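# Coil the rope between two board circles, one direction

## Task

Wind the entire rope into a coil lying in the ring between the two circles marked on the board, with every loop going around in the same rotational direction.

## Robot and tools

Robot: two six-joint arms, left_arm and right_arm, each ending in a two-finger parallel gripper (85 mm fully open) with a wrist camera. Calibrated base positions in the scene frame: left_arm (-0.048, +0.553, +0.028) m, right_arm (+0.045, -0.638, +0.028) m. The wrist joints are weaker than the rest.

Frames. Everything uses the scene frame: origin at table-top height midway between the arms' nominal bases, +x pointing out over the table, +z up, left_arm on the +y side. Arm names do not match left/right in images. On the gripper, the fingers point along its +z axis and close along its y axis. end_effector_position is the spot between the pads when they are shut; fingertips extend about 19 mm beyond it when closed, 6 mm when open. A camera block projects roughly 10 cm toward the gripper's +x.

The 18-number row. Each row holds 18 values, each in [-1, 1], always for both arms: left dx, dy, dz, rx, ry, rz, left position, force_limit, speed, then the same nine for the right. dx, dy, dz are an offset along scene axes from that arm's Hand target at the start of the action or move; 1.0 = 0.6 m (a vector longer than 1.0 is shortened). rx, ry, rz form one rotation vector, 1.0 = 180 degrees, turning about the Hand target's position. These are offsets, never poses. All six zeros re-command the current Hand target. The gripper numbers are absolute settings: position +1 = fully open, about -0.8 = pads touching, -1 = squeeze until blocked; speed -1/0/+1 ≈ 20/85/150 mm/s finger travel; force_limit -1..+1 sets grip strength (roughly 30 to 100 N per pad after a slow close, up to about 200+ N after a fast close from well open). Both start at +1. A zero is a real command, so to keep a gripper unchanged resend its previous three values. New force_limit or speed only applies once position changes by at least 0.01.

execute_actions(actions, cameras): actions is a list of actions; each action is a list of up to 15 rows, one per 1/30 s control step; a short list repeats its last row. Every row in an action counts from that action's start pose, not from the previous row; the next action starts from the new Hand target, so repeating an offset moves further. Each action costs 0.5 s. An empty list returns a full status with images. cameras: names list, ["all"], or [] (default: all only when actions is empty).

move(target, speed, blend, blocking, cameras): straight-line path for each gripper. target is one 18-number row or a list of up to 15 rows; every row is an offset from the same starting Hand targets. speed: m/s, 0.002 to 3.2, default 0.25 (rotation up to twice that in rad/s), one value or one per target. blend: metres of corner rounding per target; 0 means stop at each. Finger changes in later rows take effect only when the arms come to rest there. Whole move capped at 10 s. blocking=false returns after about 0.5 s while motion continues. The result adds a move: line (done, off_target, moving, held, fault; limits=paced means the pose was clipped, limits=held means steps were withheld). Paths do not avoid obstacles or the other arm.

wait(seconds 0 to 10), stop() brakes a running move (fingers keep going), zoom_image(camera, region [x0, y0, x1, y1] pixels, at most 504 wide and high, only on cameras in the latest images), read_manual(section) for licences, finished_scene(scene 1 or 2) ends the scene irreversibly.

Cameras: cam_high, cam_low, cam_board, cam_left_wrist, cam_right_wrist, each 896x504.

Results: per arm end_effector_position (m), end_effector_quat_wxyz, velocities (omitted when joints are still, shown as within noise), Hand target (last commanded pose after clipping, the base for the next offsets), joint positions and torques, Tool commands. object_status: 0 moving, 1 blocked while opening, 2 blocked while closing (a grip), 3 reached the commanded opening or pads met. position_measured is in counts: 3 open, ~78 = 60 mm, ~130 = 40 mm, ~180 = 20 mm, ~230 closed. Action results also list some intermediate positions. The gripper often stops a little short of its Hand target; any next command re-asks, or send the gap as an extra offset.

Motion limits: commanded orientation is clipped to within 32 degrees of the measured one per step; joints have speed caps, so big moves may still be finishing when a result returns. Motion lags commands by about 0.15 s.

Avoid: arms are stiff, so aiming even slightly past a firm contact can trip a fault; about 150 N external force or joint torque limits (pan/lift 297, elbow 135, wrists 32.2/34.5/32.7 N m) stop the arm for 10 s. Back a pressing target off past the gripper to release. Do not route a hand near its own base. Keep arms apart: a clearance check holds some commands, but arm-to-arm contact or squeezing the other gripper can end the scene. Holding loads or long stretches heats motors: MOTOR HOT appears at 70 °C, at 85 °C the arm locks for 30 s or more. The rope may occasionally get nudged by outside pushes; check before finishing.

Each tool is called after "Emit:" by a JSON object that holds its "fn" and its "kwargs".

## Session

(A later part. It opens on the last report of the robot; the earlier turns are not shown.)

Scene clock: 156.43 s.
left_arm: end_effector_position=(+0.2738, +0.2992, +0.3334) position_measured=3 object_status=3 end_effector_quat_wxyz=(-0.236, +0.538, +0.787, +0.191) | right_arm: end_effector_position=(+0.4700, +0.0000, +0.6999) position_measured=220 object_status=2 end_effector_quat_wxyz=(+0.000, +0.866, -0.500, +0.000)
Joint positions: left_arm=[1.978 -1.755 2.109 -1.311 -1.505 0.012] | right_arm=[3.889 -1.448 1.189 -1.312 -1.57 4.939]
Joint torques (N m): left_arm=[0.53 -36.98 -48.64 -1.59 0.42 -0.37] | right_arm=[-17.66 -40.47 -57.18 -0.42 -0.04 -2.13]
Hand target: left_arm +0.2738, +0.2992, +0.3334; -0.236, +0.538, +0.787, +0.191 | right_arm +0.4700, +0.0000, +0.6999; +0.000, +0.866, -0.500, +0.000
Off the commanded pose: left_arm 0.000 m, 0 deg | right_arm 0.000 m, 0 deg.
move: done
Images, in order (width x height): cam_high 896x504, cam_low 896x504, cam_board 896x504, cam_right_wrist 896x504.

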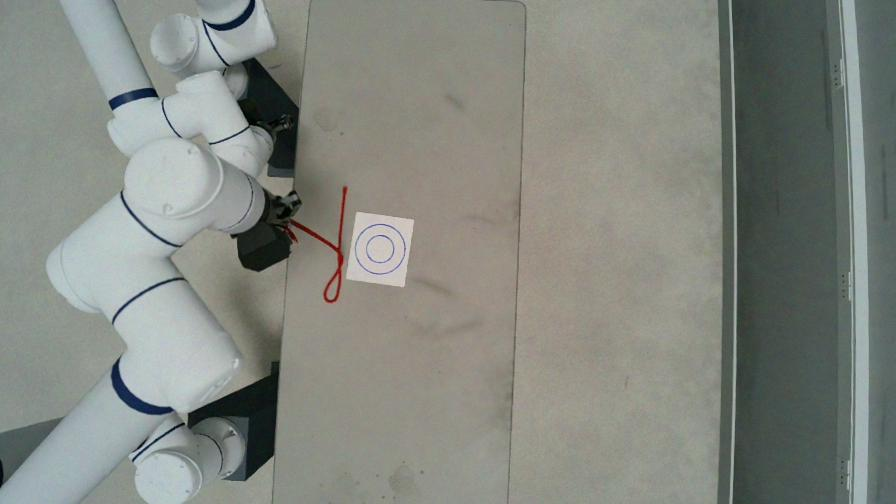

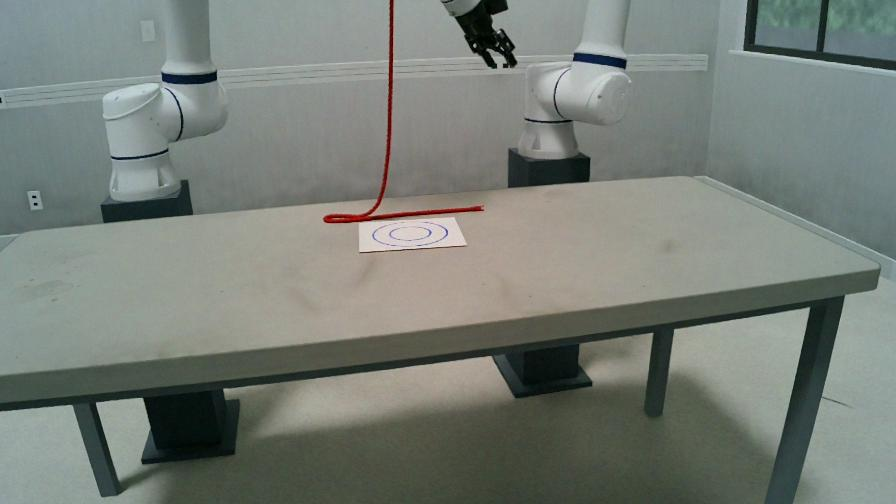

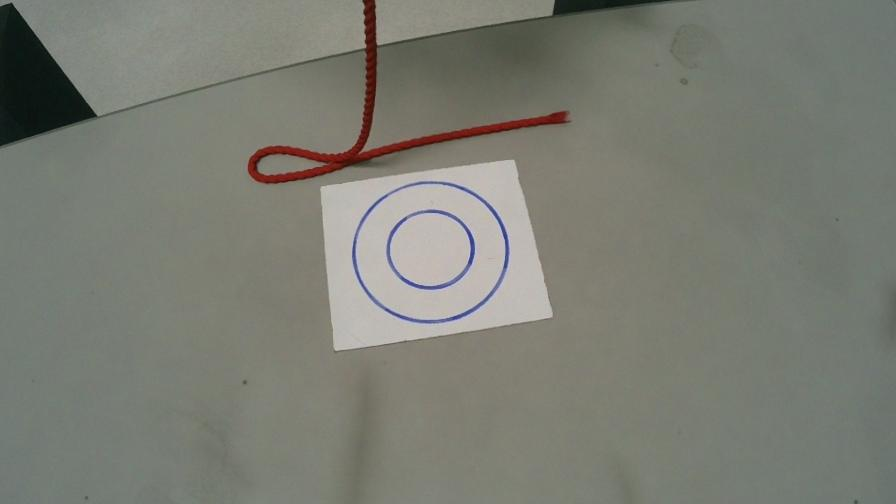

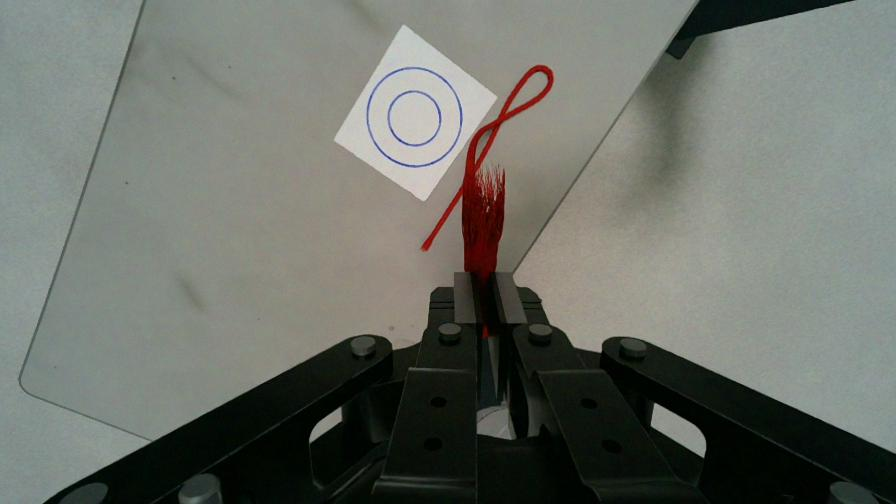

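Emit:
{"fn": "move", "kwargs": {"target": [0,0,0,0,0,0,1,1,1,-0.1167,-0.25,0.1833,0,0,0,-1,-0.5,-0.8], "speed": 0.12, "cameras": ["cam_board","cam_low","cam_high"]}}

Scene clock: 164.53 s.
left_arm: end_effector_position=(+0.2738, +0.2992, +0.3334) position_measured=3 object_status=3 end_effector_quat_wxyz=(-0.236, +0.538, +0.787, +0.191) | right_arm: end_effector_position=(+0.4001, -0.1499, +0.8098) position_measured=220 object_status=2 end_effector_quat_wxyz=(+0.000, +0.866, -0.500, +0.000)
Joint positions: left_arm=[1.978 -1.755 2.109 -1.311 -1.505 0.012] | right_arm=[3.782 -1.657 1.197 -1.11 -1.57 4.833]
Joint torques (N m): left_arm=[3.16 -33.91 -47.31 -1.8 0.14 -0.57] | right_arm=[-17.64 -54.62 -54.08 -0.39 2.43 -2.15]
Hand target: left_arm +0.2738, +0.2992, +0.3334; -0.236, +0.538, +0.787, +0.191 | right_arm +0.4000, -0.1500, +0.8099; +0.000, +0.866, -0.500, +0.000
Off the commanded pose: left_arm 0.000 m, 0 deg | right_arm 0.000 m, 0 deg.
move: done
Images, in order (width x height): cam_high 896x504, cam_low 896x504, cam_board 896x504.

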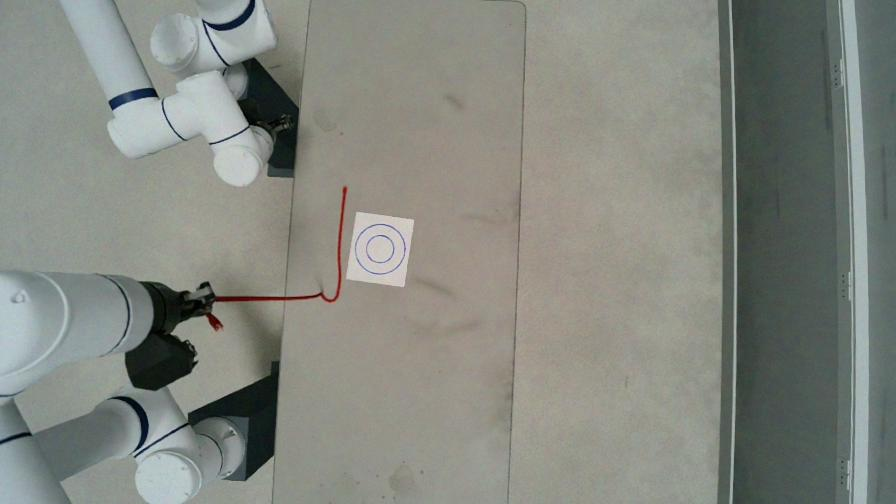

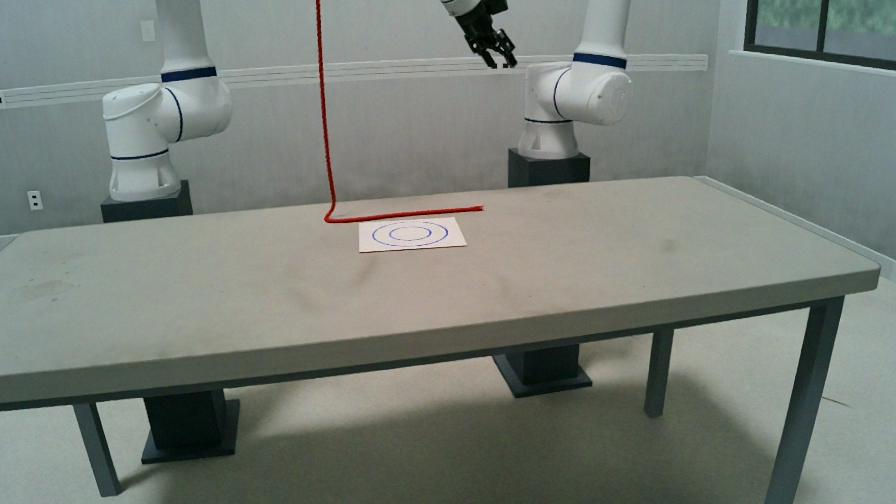

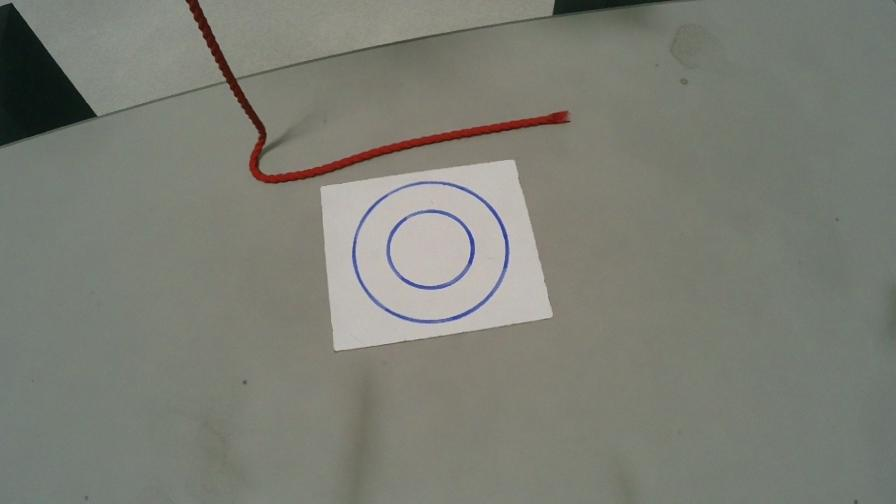

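Emit:
{"fn": "move", "kwargs": {"target": [[0,0,0,0,0,0,1,1,1,0.0667,0.0833,0.2333,0.1003,-0.1154,0,-1,-0.5,-0.8],[0,0,0,0,0,0,1,1,1,0.1833,0.2167,0.5167,0.2005,-0.2307,0,-1,-0.5,-0.8]], "speed": 0.12, "blend": 0.03, "cameras": ["cam_board","cam_low","cam_high"]}}

Scene clock: 172.63 s.
left_arm: end_effector_position=(+0.2738, +0.2992, +0.3334) position_measured=3 object_status=3 end_effector_quat_wxyz=(-0.236, +0.538, +0.787, +0.191) | right_arm: end_effector_position=(+0.5099, -0.0201, +1.1198) position_measured=220 object_status=2 end_effector_quat_wxyz=(-0.437, +0.768, -0.444, +0.150)
Joint positions: left_arm=[1.978 -1.755 2.109 -1.311 -1.505 0.012] | right_arm=[3.824 -1.568 0.916 -1.878 -1.545 4.887]
Joint torques (N m): left_arm=[1.64 -37.53 -46.32 -2.16 0.18 -0.19] | right_arm=[30.41 -21.46 -49.96 -14.89 0.11 1.79]
Hand target: left_arm +0.2738, +0.2992, +0.3334; -0.236, +0.538, +0.787, +0.191 | right_arm +0.5100, -0.0200, +1.1199; -0.437, +0.768, -0.444, +0.150
Off the commanded pose: left_arm 0.000 m, 0 deg | right_arm 0.000 m, 0 deg.
move: done
Images, in order (width x height): cam_high 896x504, cam_low 896x504, cam_board 896x504.

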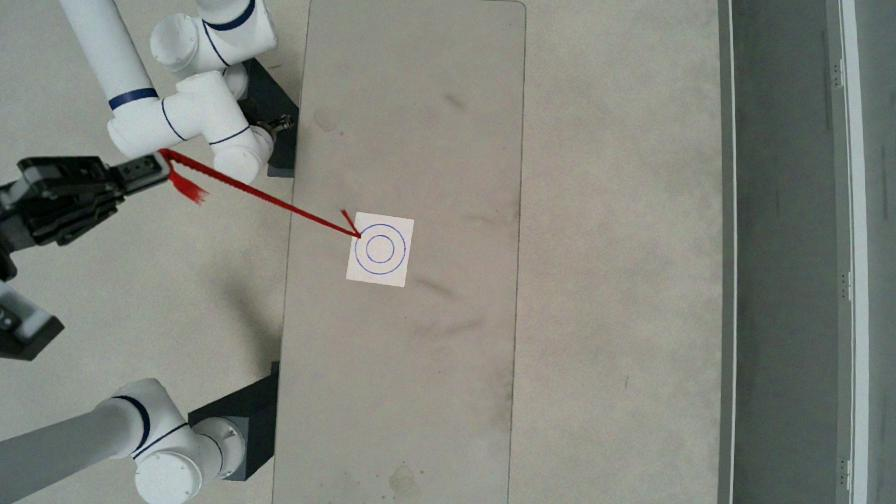

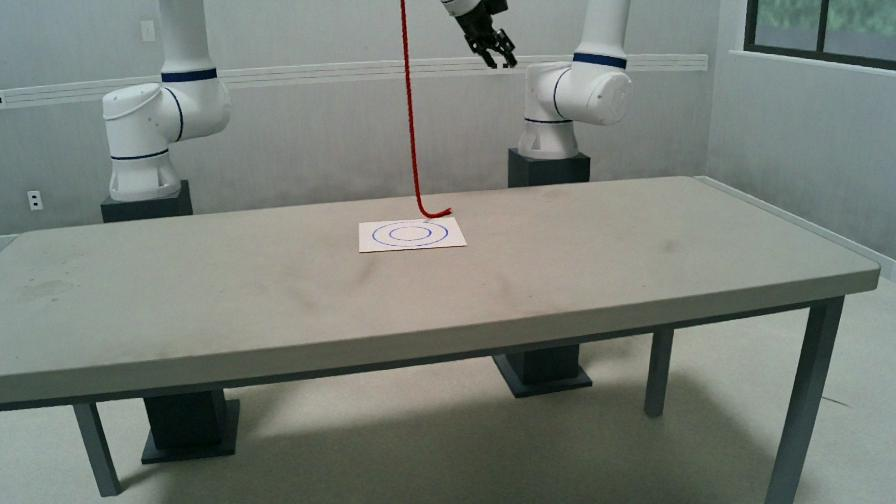

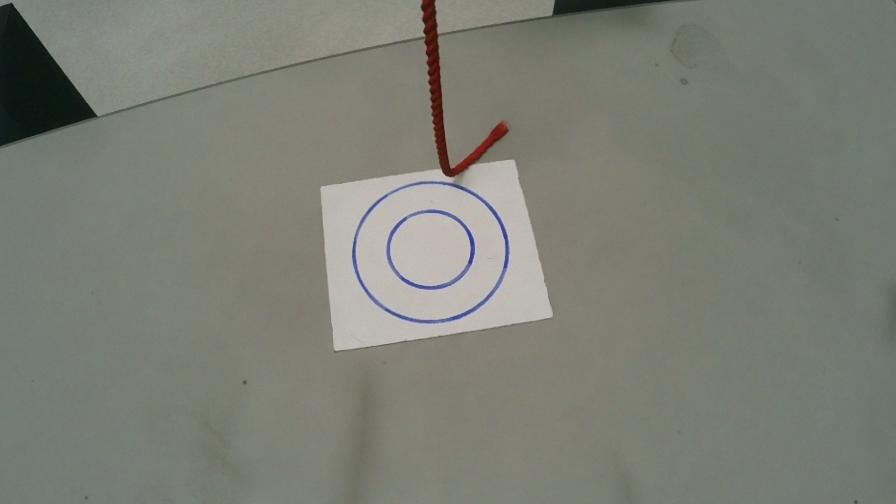

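Emit:
{"fn": "zoom_image", "kwargs": {"camera": "cam_low", "region": [340, 120, 500, 260]}}

Emit:
{"fn": "zoom_image", "kwargs": {"camera": "cam_board", "region": [310, 90, 570, 360]}}

Scaled by 3.150 from the camera's 896x504 image, which has a finer 1280x720 frame.

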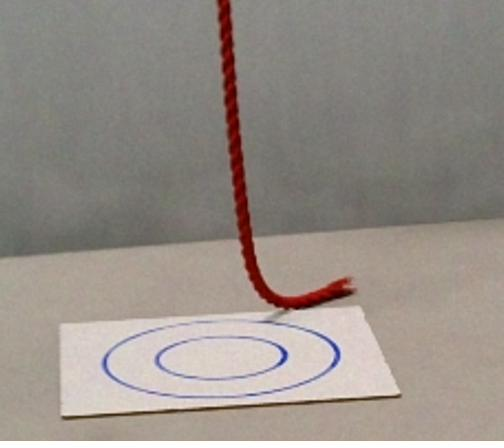

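Scaled by 1.867 from the camera's 896x504 image, which has a finer 1280x720 frame.

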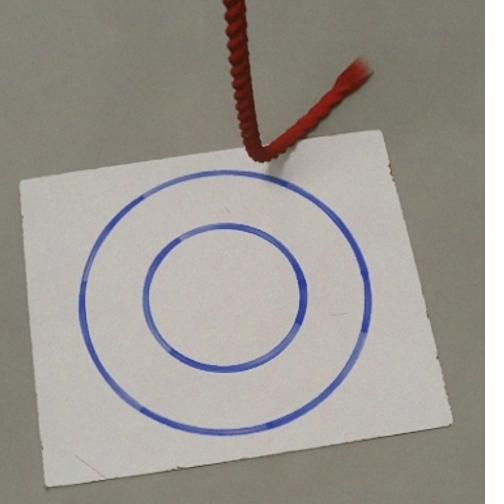

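Emit:
{"fn": "move", "kwargs": {"target": [[0,0,0,0,0,0,1,1,1,0.0,0.0,0.0833,0.0437,-0.0503,0,-1,-0.5,-0.8],[0,0,0,0,0,0,1,1,1,0.0628,0.0632,0.1167,0.0437,-0.0503,0,-1,-0.5,-0.8]], "speed": 0.08, "blend": 0.01, "cameras": ["cam_board","cam_low","cam_high"]}}

Emit:
{"fn": "zoom_image", "kwargs": {"camera": "cam_low", "region": [340, 120, 500, 260]}}

Emit:
{"fn": "zoom_image", "kwargs": {"camera": "cam_board", "region": [310, 90, 570, 360]}}

Scene clock: 191.77 s.
left_arm: end_effector_position=(+0.2738, +0.2992, +0.3334) position_measured=3 object_status=3 end_effector_quat_wxyz=(-0.236, +0.538, +0.787, +0.191) | right_arm: end_effector_position=(+0.5476, +0.0179, +1.1899) position_measured=220 object_status=2 end_effector_quat_wxyz=(-0.522, +0.722, -0.417, +0.179)
Joint positions: left_arm=[1.978 -1.755 2.109 -1.311 -1.505 0.012] | right_arm=[3.832 -1.477 0.803 -2.066 -1.55 4.896]
Joint torques (N m): left_arm=[2.09 -37.21 -47.32 -1.87 0.24 -0.46] | right_arm=[30.99 -28.34 -49.29 -0.23 0.19 1.92]
Hand target: left_arm +0.2738, +0.2992, +0.3334; -0.236, +0.538, +0.787, +0.191 | right_arm +0.5477, +0.0179, +1.1900; -0.522, +0.722, -0.417, +0.179
Off the commanded pose: left_arm 0.000 m, 0 deg | right_arm 0.000 m, 0 deg.
move: done
Images, in order (width x height): cam_high 896x504, cam_low 896x504, cam_board 896x504.

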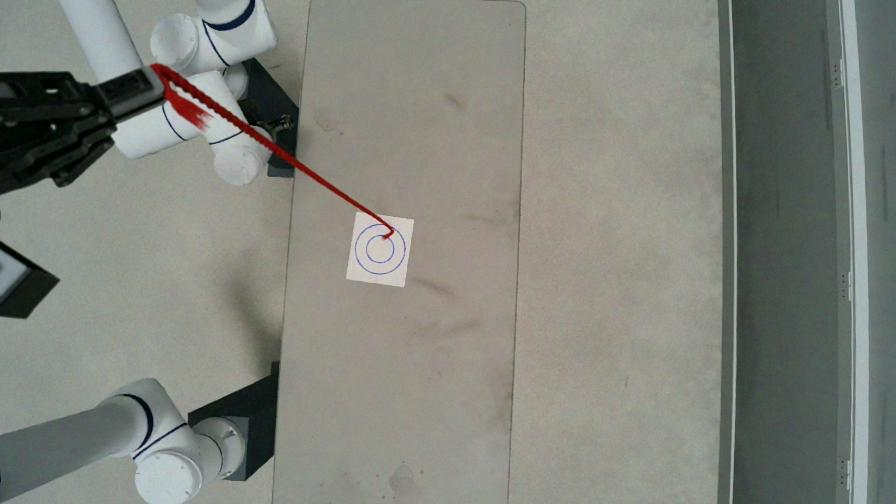

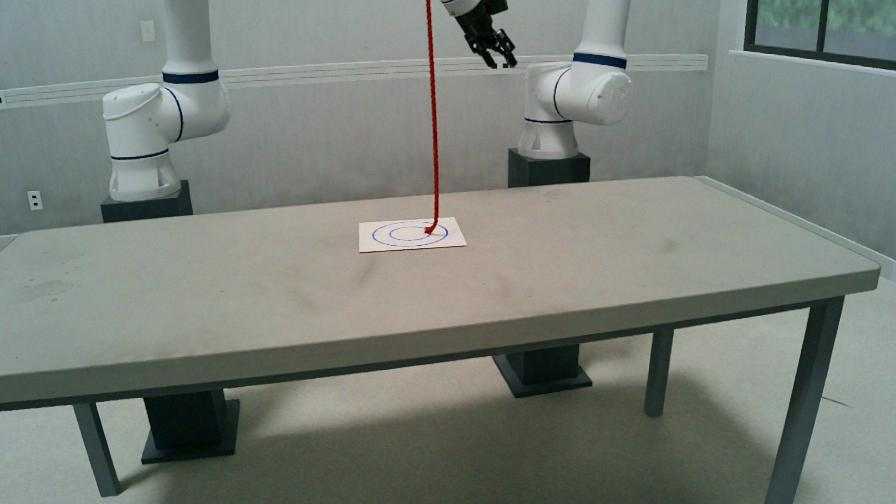

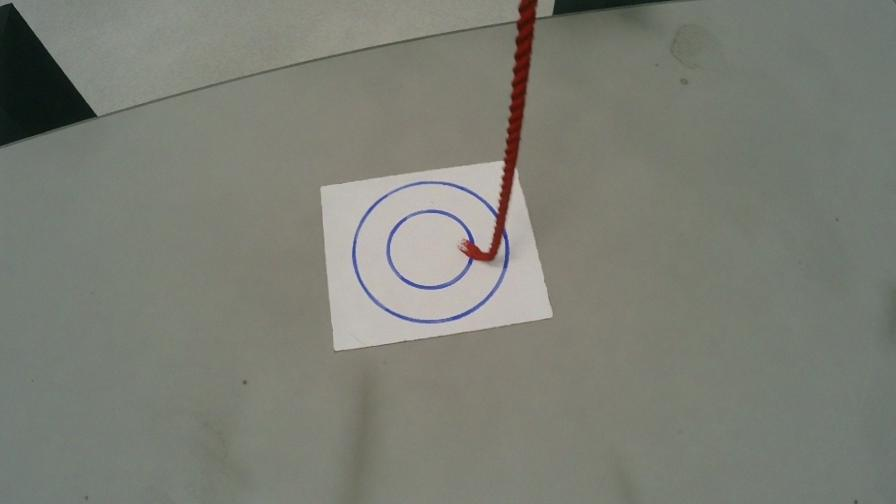

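Scaled by 3.150 from the camera's 896x504 image, which has a finer 1280x720 frame.

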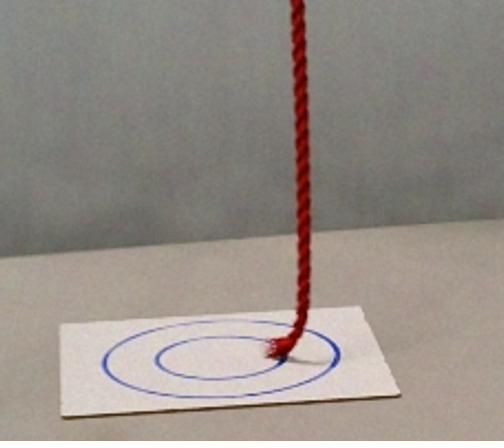

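Scaled by 1.867 from the camera's 896x504 image, which has a finer 1280x720 frame.

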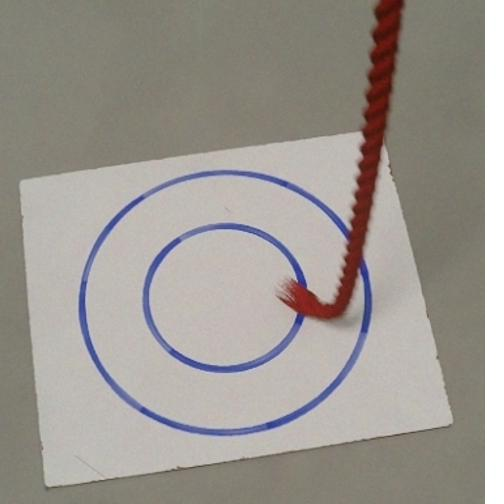

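Emit:
{"fn": "move", "kwargs": {"target": [[0,0,0,0,0,0,1,1,1,-0.0522,0.0162,0.0,0,0,0,-1,-0.5,-0.8],[0,0,0,0,0,0,1,1,1,-0.1063,-0.0035,-0.0133,0,0,0,-1,-0.5,-0.8]], "speed": 0.06, "blend": 0.015, "cameras": ["cam_board","cam_low"]}}

Emit:
{"fn": "zoom_image", "kwargs": {"camera": "cam_board", "region": [310, 90, 570, 360]}}

Emit:
{"fn": "zoom_image", "kwargs": {"camera": "cam_low", "region": [340, 120, 500, 260]}}

Scene clock: 200.37 s.
left_arm: end_effector_position=(+0.2738, +0.2992, +0.3334) position_measured=3 object_status=3 end_effector_quat_wxyz=(-0.236, +0.538, +0.787, +0.191) | right_arm: end_effector_position=(+0.4840, +0.0158, +1.1820) position_measured=220 object_status=2 end_effector_quat_wxyz=(-0.522, +0.722, -0.417, +0.179)
Joint positions: left_arm=[1.978 -1.755 2.109 -1.311 -1.505 0.012] | right_arm=[3.91 -1.548 0.897 -2.089 -1.621 4.926]
Joint torques (N m): left_arm=[1.42 -36.89 -47.75 -2.18 0.14 0.05] | right_arm=[31.76 -62.29 -36.06 -13.56 -1.13 1.76]
Hand target: left_arm +0.2738, +0.2992, +0.3334; -0.236, +0.538, +0.787, +0.191 | right_arm +0.4839, +0.0158, +1.1820; -0.522, +0.722, -0.417, +0.179
Off the commanded pose: left_arm 0.000 m, 0 deg | right_arm 0.000 m, 0 deg.
move: done
Images, in order (width x height): cam_low 896x504, cam_board 896x504.

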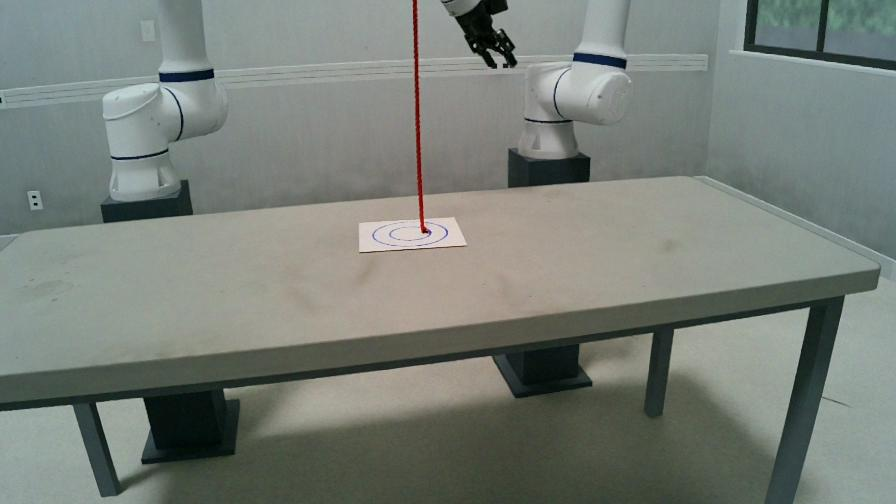

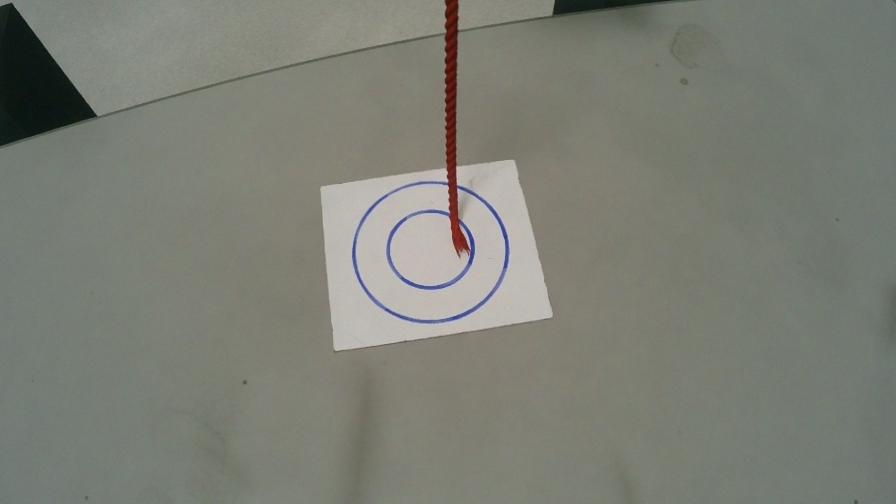

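Scaled by 1.867 from the camera's 896x504 image, which has a finer 1280x720 frame.

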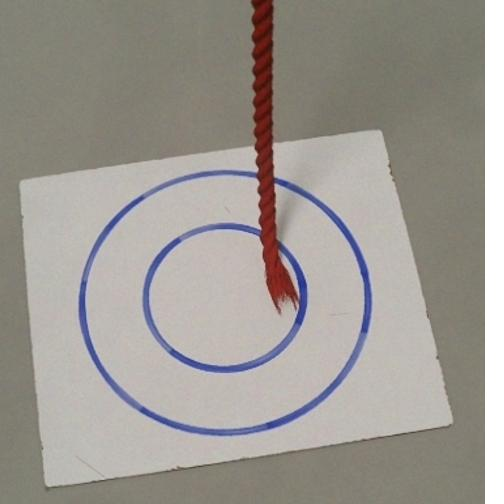

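Scaled by 3.150 from the camera's 896x504 image, which has a finer 1280x720 frame.

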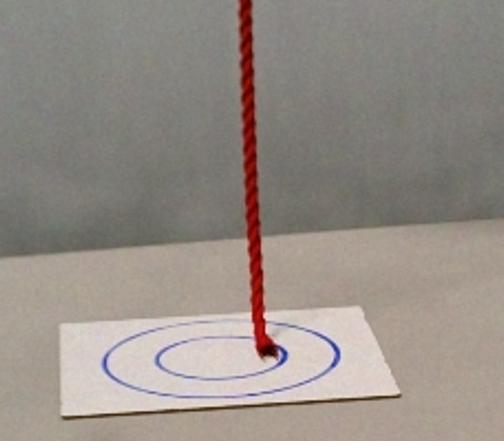

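Emit:
{"fn": "move", "kwargs": {"target": [0,0,0,0,0,0,1,1,1,0,0,0.0667,0,0,0,-1,-0.5,-0.8], "speed": 0.06}}

Emit:
{"fn": "wait", "kwargs": {"seconds": 1.5, "cameras": ["cam_board","cam_low"]}}

Emit:
{"fn": "zoom_image", "kwargs": {"camera": "cam_board", "region": [310, 90, 570, 360]}}

Emit:
{"fn": "zoom_image", "kwargs": {"camera": "cam_low", "region": [340, 120, 500, 260]}}

Scene clock: 205.23 s.
left_arm: end_effector_position=(+0.2738, +0.2992, +0.3334) position_measured=3 object_status=3 end_effector_quat_wxyz=(-0.236, +0.538, +0.787, +0.191) | right_arm: end_effector_position=(+0.4839, +0.0158, +1.2220) position_measured=220 object_status=2 end_effector_quat_wxyz=(-0.522, +0.722, -0.417, +0.179)
Joint positions: left_arm=[1.978 -1.755 2.109 -1.311 -1.505 0.012] | right_arm=[3.91 -1.49 0.744 -1.993 -1.621 4.926]
Joint torques (N m): left_arm=[2.06 -37.65 -46.35 -2.09 0.5 0.04] | right_arm=[4.58 -25.47 -47 -0.15 -0.82 0.8]
Hand target: left_arm +0.2738, +0.2992, +0.3334; -0.236, +0.538, +0.787, +0.191 | right_arm +0.4839, +0.0158, +1.2220; -0.522, +0.722, -0.417, +0.179
Off the commanded pose: left_arm 0.000 m, 0 deg | right_arm 0.000 m, 0 deg.
move: done

Scene clock: 206.73 s.
left_arm: end_effector_position=(+0.2738, +0.2992, +0.3334) position_measured=3 object_status=3 end_effector_quat_wxyz=(-0.236, +0.538, +0.787, +0.191) | right_arm: end_effector_position=(+0.4839, +0.0158, +1.2220) position_measured=220 object_status=2 end_effector_quat_wxyz=(-0.522, +0.722, -0.417, +0.179)
Joint positions: left_arm=[1.978 -1.755 2.109 -1.311 -1.505 0.012] | right_arm=[3.91 -1.49 0.744 -1.993 -1.621 4.926]
Joint torques (N m): left_arm=[2.53 -33.63 -46.32 -1.51 0.29 -0.31] | right_arm=[1.88 -24.78 -46.96 -0.47 -1.02 1.89]
Hand target: left_arm +0.2738, +0.2992, +0.3334; -0.236, +0.538, +0.787, +0.191 | right_arm +0.4839, +0.0158, +1.2220; -0.522, +0.722, -0.417, +0.179
Tool commands: left_gripper/position=+1.0 left_gripper/force_limit=+1.0 left_gripper/speed=+1.0 right_gripper/position=-1.0 right_gripper/force_limit=-0.5 right_gripper/speed=-0.8
Off the commanded pose: left_arm 0.000 m, 0 deg | right_arm 0.000 m, 0 deg.
wait: 1.50 s; at rest by 0.17 s
Images, in order (width x height): cam_low 896x504, cam_board 896x504.

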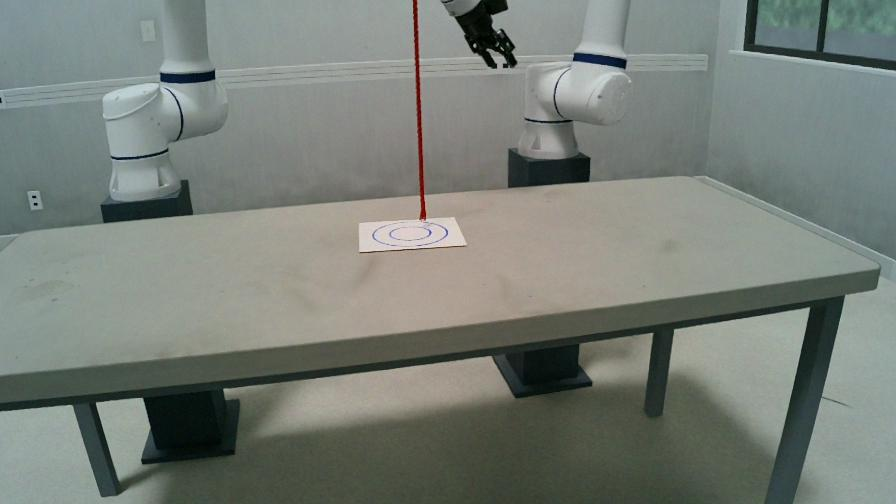

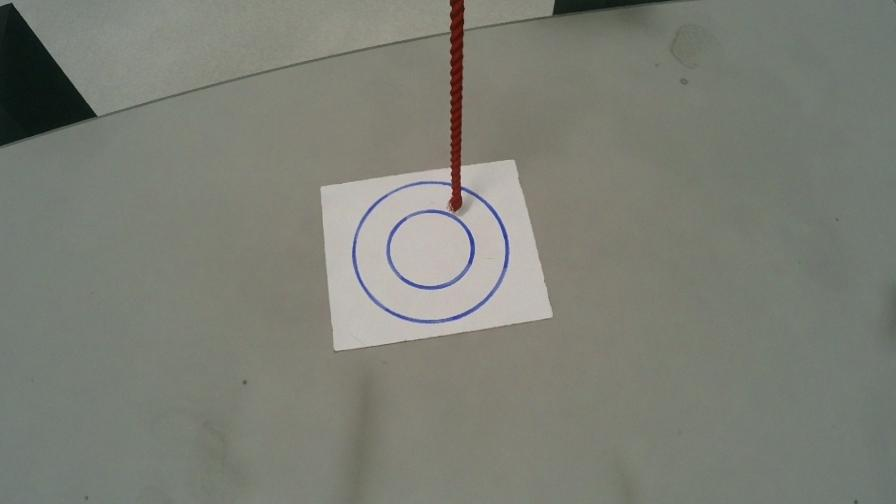

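Scaled by 1.867 from the camera's 896x504 image, which has a finer 1280x720 frame.

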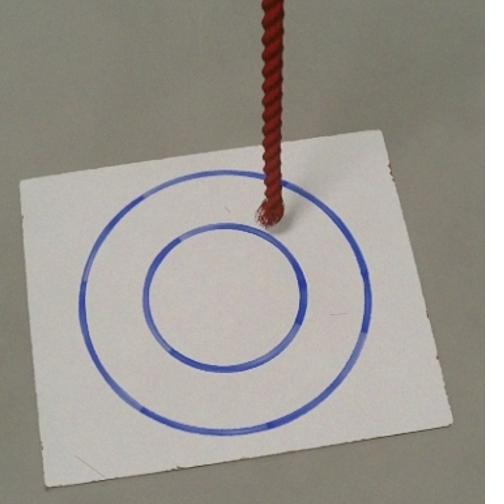

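Scaled by 3.150 from the camera's 896x504 image, which has a finer 1280x720 frame.

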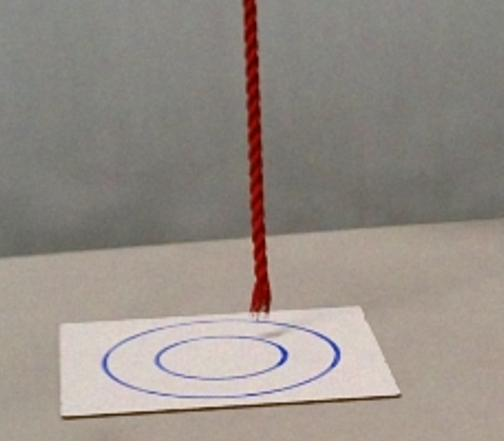

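Emit:
{"fn": "move", "kwargs": {"target": [0,0,0,0,0,0,1,1,1,-0.0348,-0.0512,-0.0733,0,0,0,-1,-0.5,-0.8], "speed": 0.04, "cameras": ["cam_board","cam_low"]}}

Emit:
{"fn": "zoom_image", "kwargs": {"camera": "cam_board", "region": [310, 90, 570, 360]}}

Emit:
{"fn": "zoom_image", "kwargs": {"camera": "cam_low", "region": [340, 120, 500, 260]}}

Scene clock: 214.73 s.
left_arm: end_effector_position=(+0.2738, +0.2992, +0.3334) position_measured=3 object_status=3 end_effector_quat_wxyz=(-0.236, +0.538, +0.787, +0.191) | right_arm: end_effector_position=(+0.4630, -0.0149, +1.1780) position_measured=220 object_status=2 end_effector_quat_wxyz=(-0.522, +0.722, -0.417, +0.179)
Joint positions: left_arm=[1.978 -1.755 2.109 -1.311 -1.505 0.012] | right_arm=[3.894 -1.615 0.972 -2.096 -1.606 4.92]
Joint torques (N m): left_arm=[1.8 -33.64 -46.42 -2.19 -0.2 -0.01] | right_arm=[-16.37 -54.81 -35.82 -13.49 3.24 -1.2]
Hand target: left_arm +0.2738, +0.2992, +0.3334; -0.236, +0.538, +0.787, +0.191 | right_arm +0.4630, -0.0149, +1.1780; -0.522, +0.722, -0.417, +0.179
Off the commanded pose: left_arm 0.000 m, 0 deg | right_arm 0.000 m, 0 deg.
move: done
Images, in order (width x height): cam_low 896x504, cam_board 896x504.

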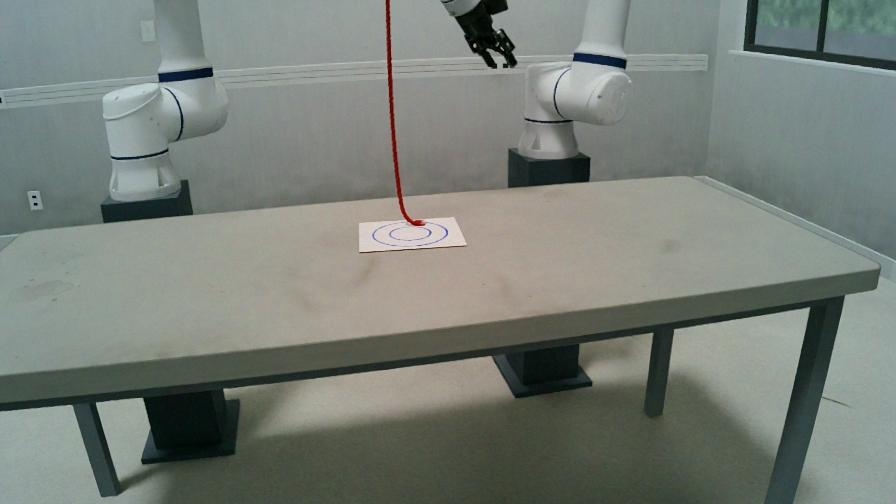

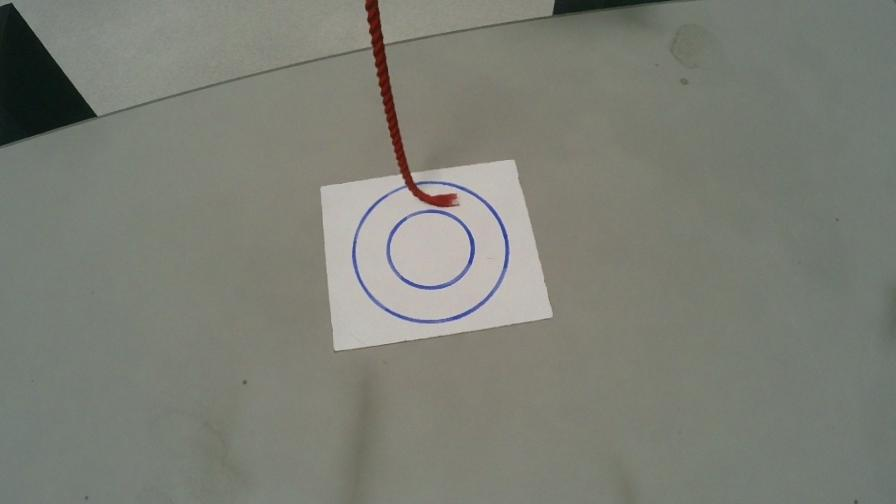

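Scaled by 1.867 from the camera's 896x504 image, which has a finer 1280x720 frame.

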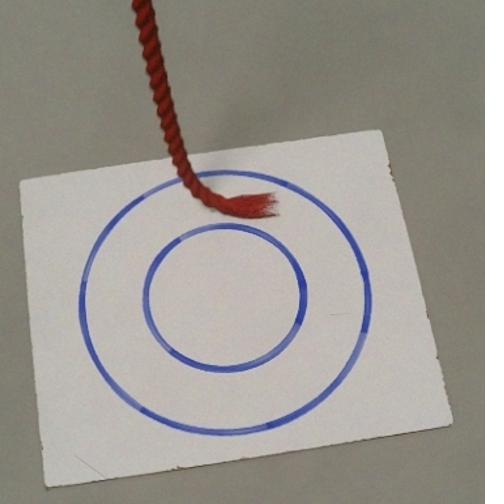

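Scaled by 3.150 from the camera's 896x504 image, which has a finer 1280x720 frame.

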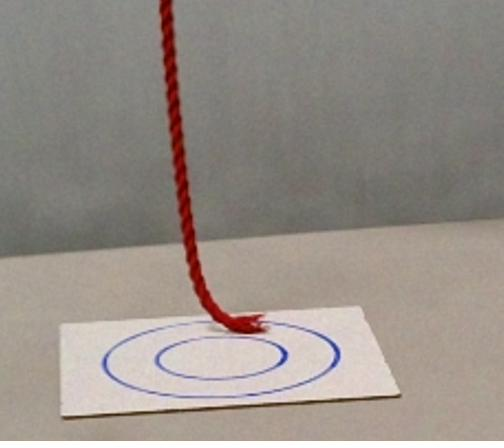

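Emit:
{"fn": "move", "kwargs": {"target": [0,0,0,0,0,0,1,1,1,0.0457,-0.0483,-0.05,0,0,0,-1,-0.5,-0.8], "speed": 0.04, "cameras": ["cam_board"]}}

Emit:
{"fn": "zoom_image", "kwargs": {"camera": "cam_board", "region": [310, 0, 570, 360]}}

Scene clock: 226.63 s.
left_arm: end_effector_position=(+0.2738, +0.2992, +0.3334) position_measured=3 object_status=3 end_effector_quat_wxyz=(-0.236, +0.538, +0.787, +0.191) | right_arm: end_effector_position=(+0.4904, -0.0438, +1.1481) position_measured=220 object_status=2 end_effector_quat_wxyz=(-0.522, +0.722, -0.417, +0.179)
Joint positions: left_arm=[1.978 -1.755 2.109 -1.311 -1.505 0.012] | right_arm=[3.809 -1.669 1.085 -2.156 -1.528 4.887]
Joint torques (N m): left_arm=[2.31 -36.26 -46.3 -2.13 0.54 0.11] | right_arm=[-17.42 -51.58 -35.99 -13.66 3.48 -2.37]
Hand target: left_arm +0.2738, +0.2992, +0.3334; -0.236, +0.538, +0.787, +0.191 | right_arm +0.4904, -0.0439, +1.1480; -0.522, +0.722, -0.417, +0.179
Off the commanded pose: left_arm 0.000 m, 0 deg | right_arm 0.000 m, 0 deg.
move: done
Images, in order (width x height): cam_board 896x504.

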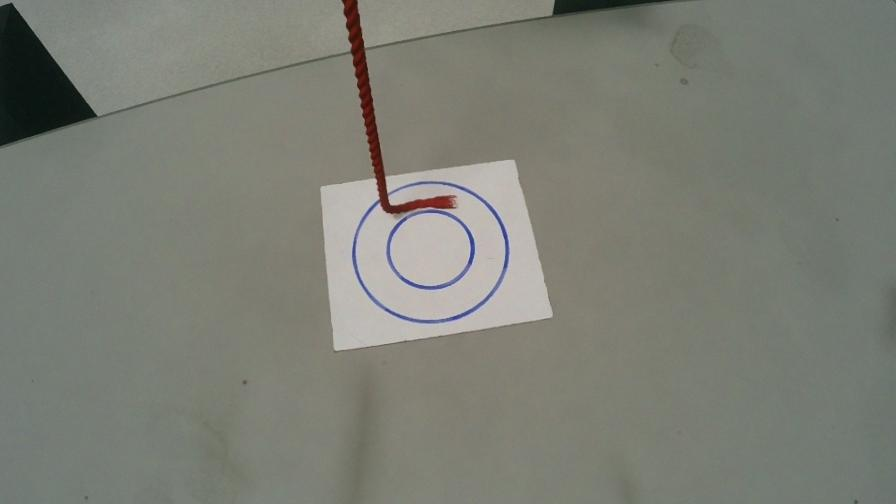

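Scaled by 1.400 from the camera's 896x504 image, which has a finer 1280x720 frame.

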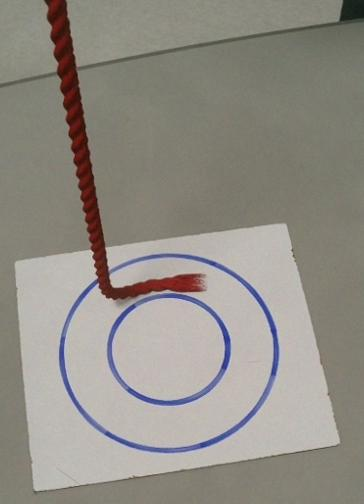

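Emit:
{"fn": "move", "kwargs": {"target": [0,0,0,0,0,0,1,1,1,0.0693,-0.0187,-0.05,0,0,0,-1,-0.5,-0.8], "speed": 0.04, "cameras": ["cam_board"]}}

Emit:
{"fn": "zoom_image", "kwargs": {"camera": "cam_board", "region": [310, 100, 570, 360]}}

Scene clock: 231.53 s.
left_arm: end_effector_position=(+0.2738, +0.2992, +0.3334) position_measured=3 object_status=3 end_effector_quat_wxyz=(-0.236, +0.538, +0.787, +0.191) | right_arm: end_effector_position=(+0.5319, -0.0551, +1.1181) position_measured=220 object_status=2 end_effector_quat_wxyz=(-0.522, +0.722, -0.417, +0.179)
Joint positions: left_arm=[1.978 -1.755 2.109 -1.311 -1.505 0.012] | right_arm=[3.737 -1.676 1.153 -2.214 -1.462 4.859]
Joint torques (N m): left_arm=[0.42 -36 -45.07 -2.01 0.17 0.38] | right_arm=[-19.5 -51.9 -37.78 -13.66 3.5 -2.45]
Hand target: left_arm +0.2738, +0.2992, +0.3334; -0.236, +0.538, +0.787, +0.191 | right_arm +0.5320, -0.0551, +1.1180; -0.522, +0.722, -0.417, +0.179
Off the commanded pose: left_arm 0.000 m, 0 deg | right_arm 0.000 m, 0 deg.
move: done
Images, in order (width x height): cam_board 896x504.

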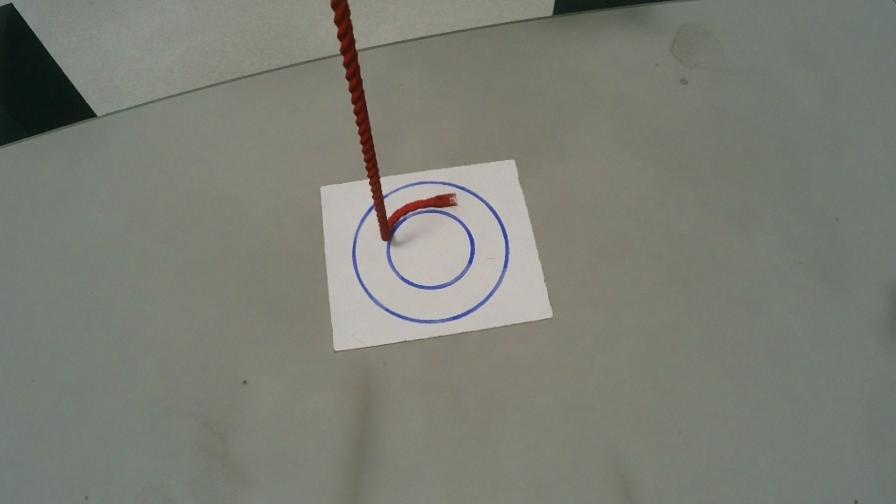

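Scaled by 1.938 from the camera's 896x504 image, which has a finer 1280x720 frame.

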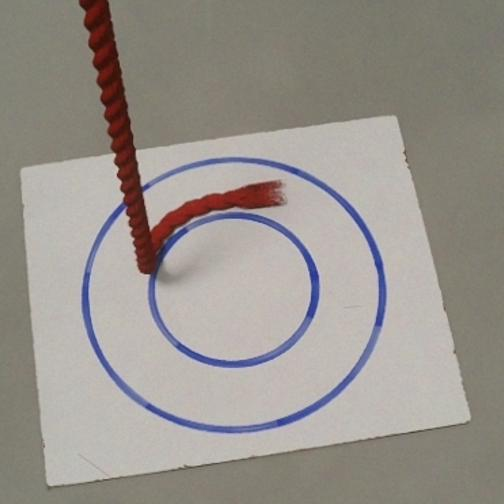

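Emit:
{"fn": "move", "kwargs": {"target": [0,0,0,0,0,0,1,1,1,0.053,0.0092,-0.05,0,0,0,-1,-0.5,-0.8], "speed": 0.04, "cameras": ["cam_board"]}}

Emit:
{"fn": "zoom_image", "kwargs": {"camera": "cam_board", "region": [310, 100, 570, 360]}}

Scene clock: 235.67 s.
left_arm: end_effector_position=(+0.2738, +0.2992, +0.3334) position_measured=3 object_status=3 end_effector_quat_wxyz=(-0.236, +0.538, +0.787, +0.191) | right_arm: end_effector_position=(+0.5637, -0.0496, +1.0881) position_measured=220 object_status=2 end_effector_quat_wxyz=(-0.522, +0.722, -0.417, +0.179)
Joint positions: left_arm=[1.978 -1.755 2.109 -1.311 -1.505 0.012] | right_arm=[3.711 -1.663 1.2 -2.274 -1.438 4.848]
Joint torques (N m): left_arm=[3.14 -36.23 -45.56 -1.98 0.31 0.06] | right_arm=[-16.78 -17.34 -39.48 -13.36 3.57 -2.42]
Hand target: left_arm +0.2738, +0.2992, +0.3334; -0.236, +0.538, +0.787, +0.191 | right_arm +0.5638, -0.0496, +1.0880; -0.522, +0.722, -0.417, +0.179
Off the commanded pose: left_arm 0.000 m, 0 deg | right_arm 0.000 m, 0 deg.
move: done
Images, in order (width x height): cam_board 896x504.

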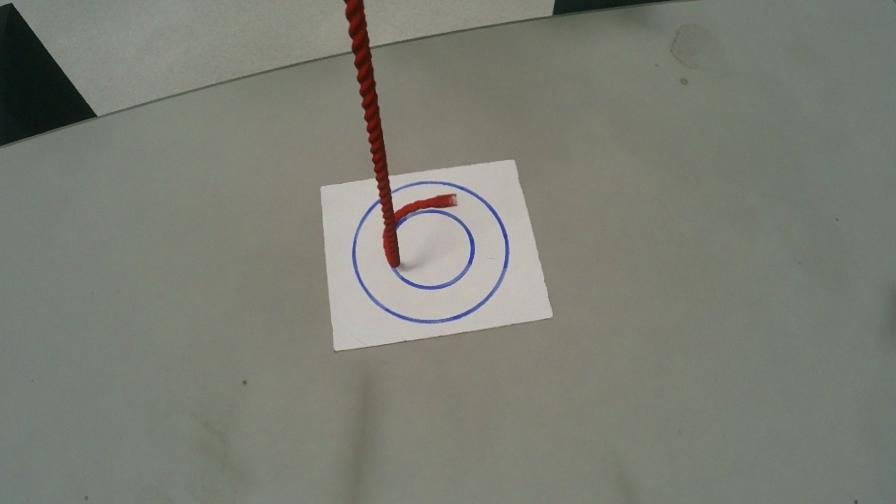

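Scaled by 1.938 from the camera's 896x504 image, which has a finer 1280x720 frame.

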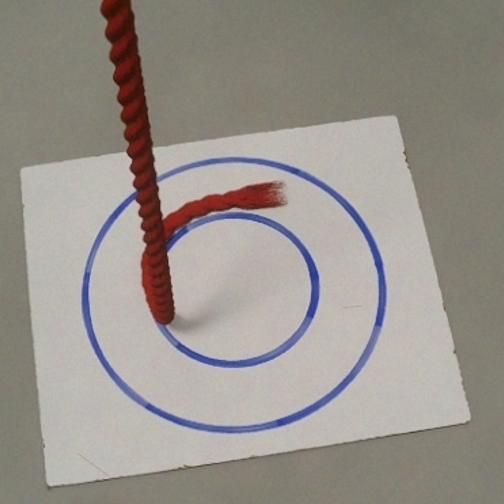

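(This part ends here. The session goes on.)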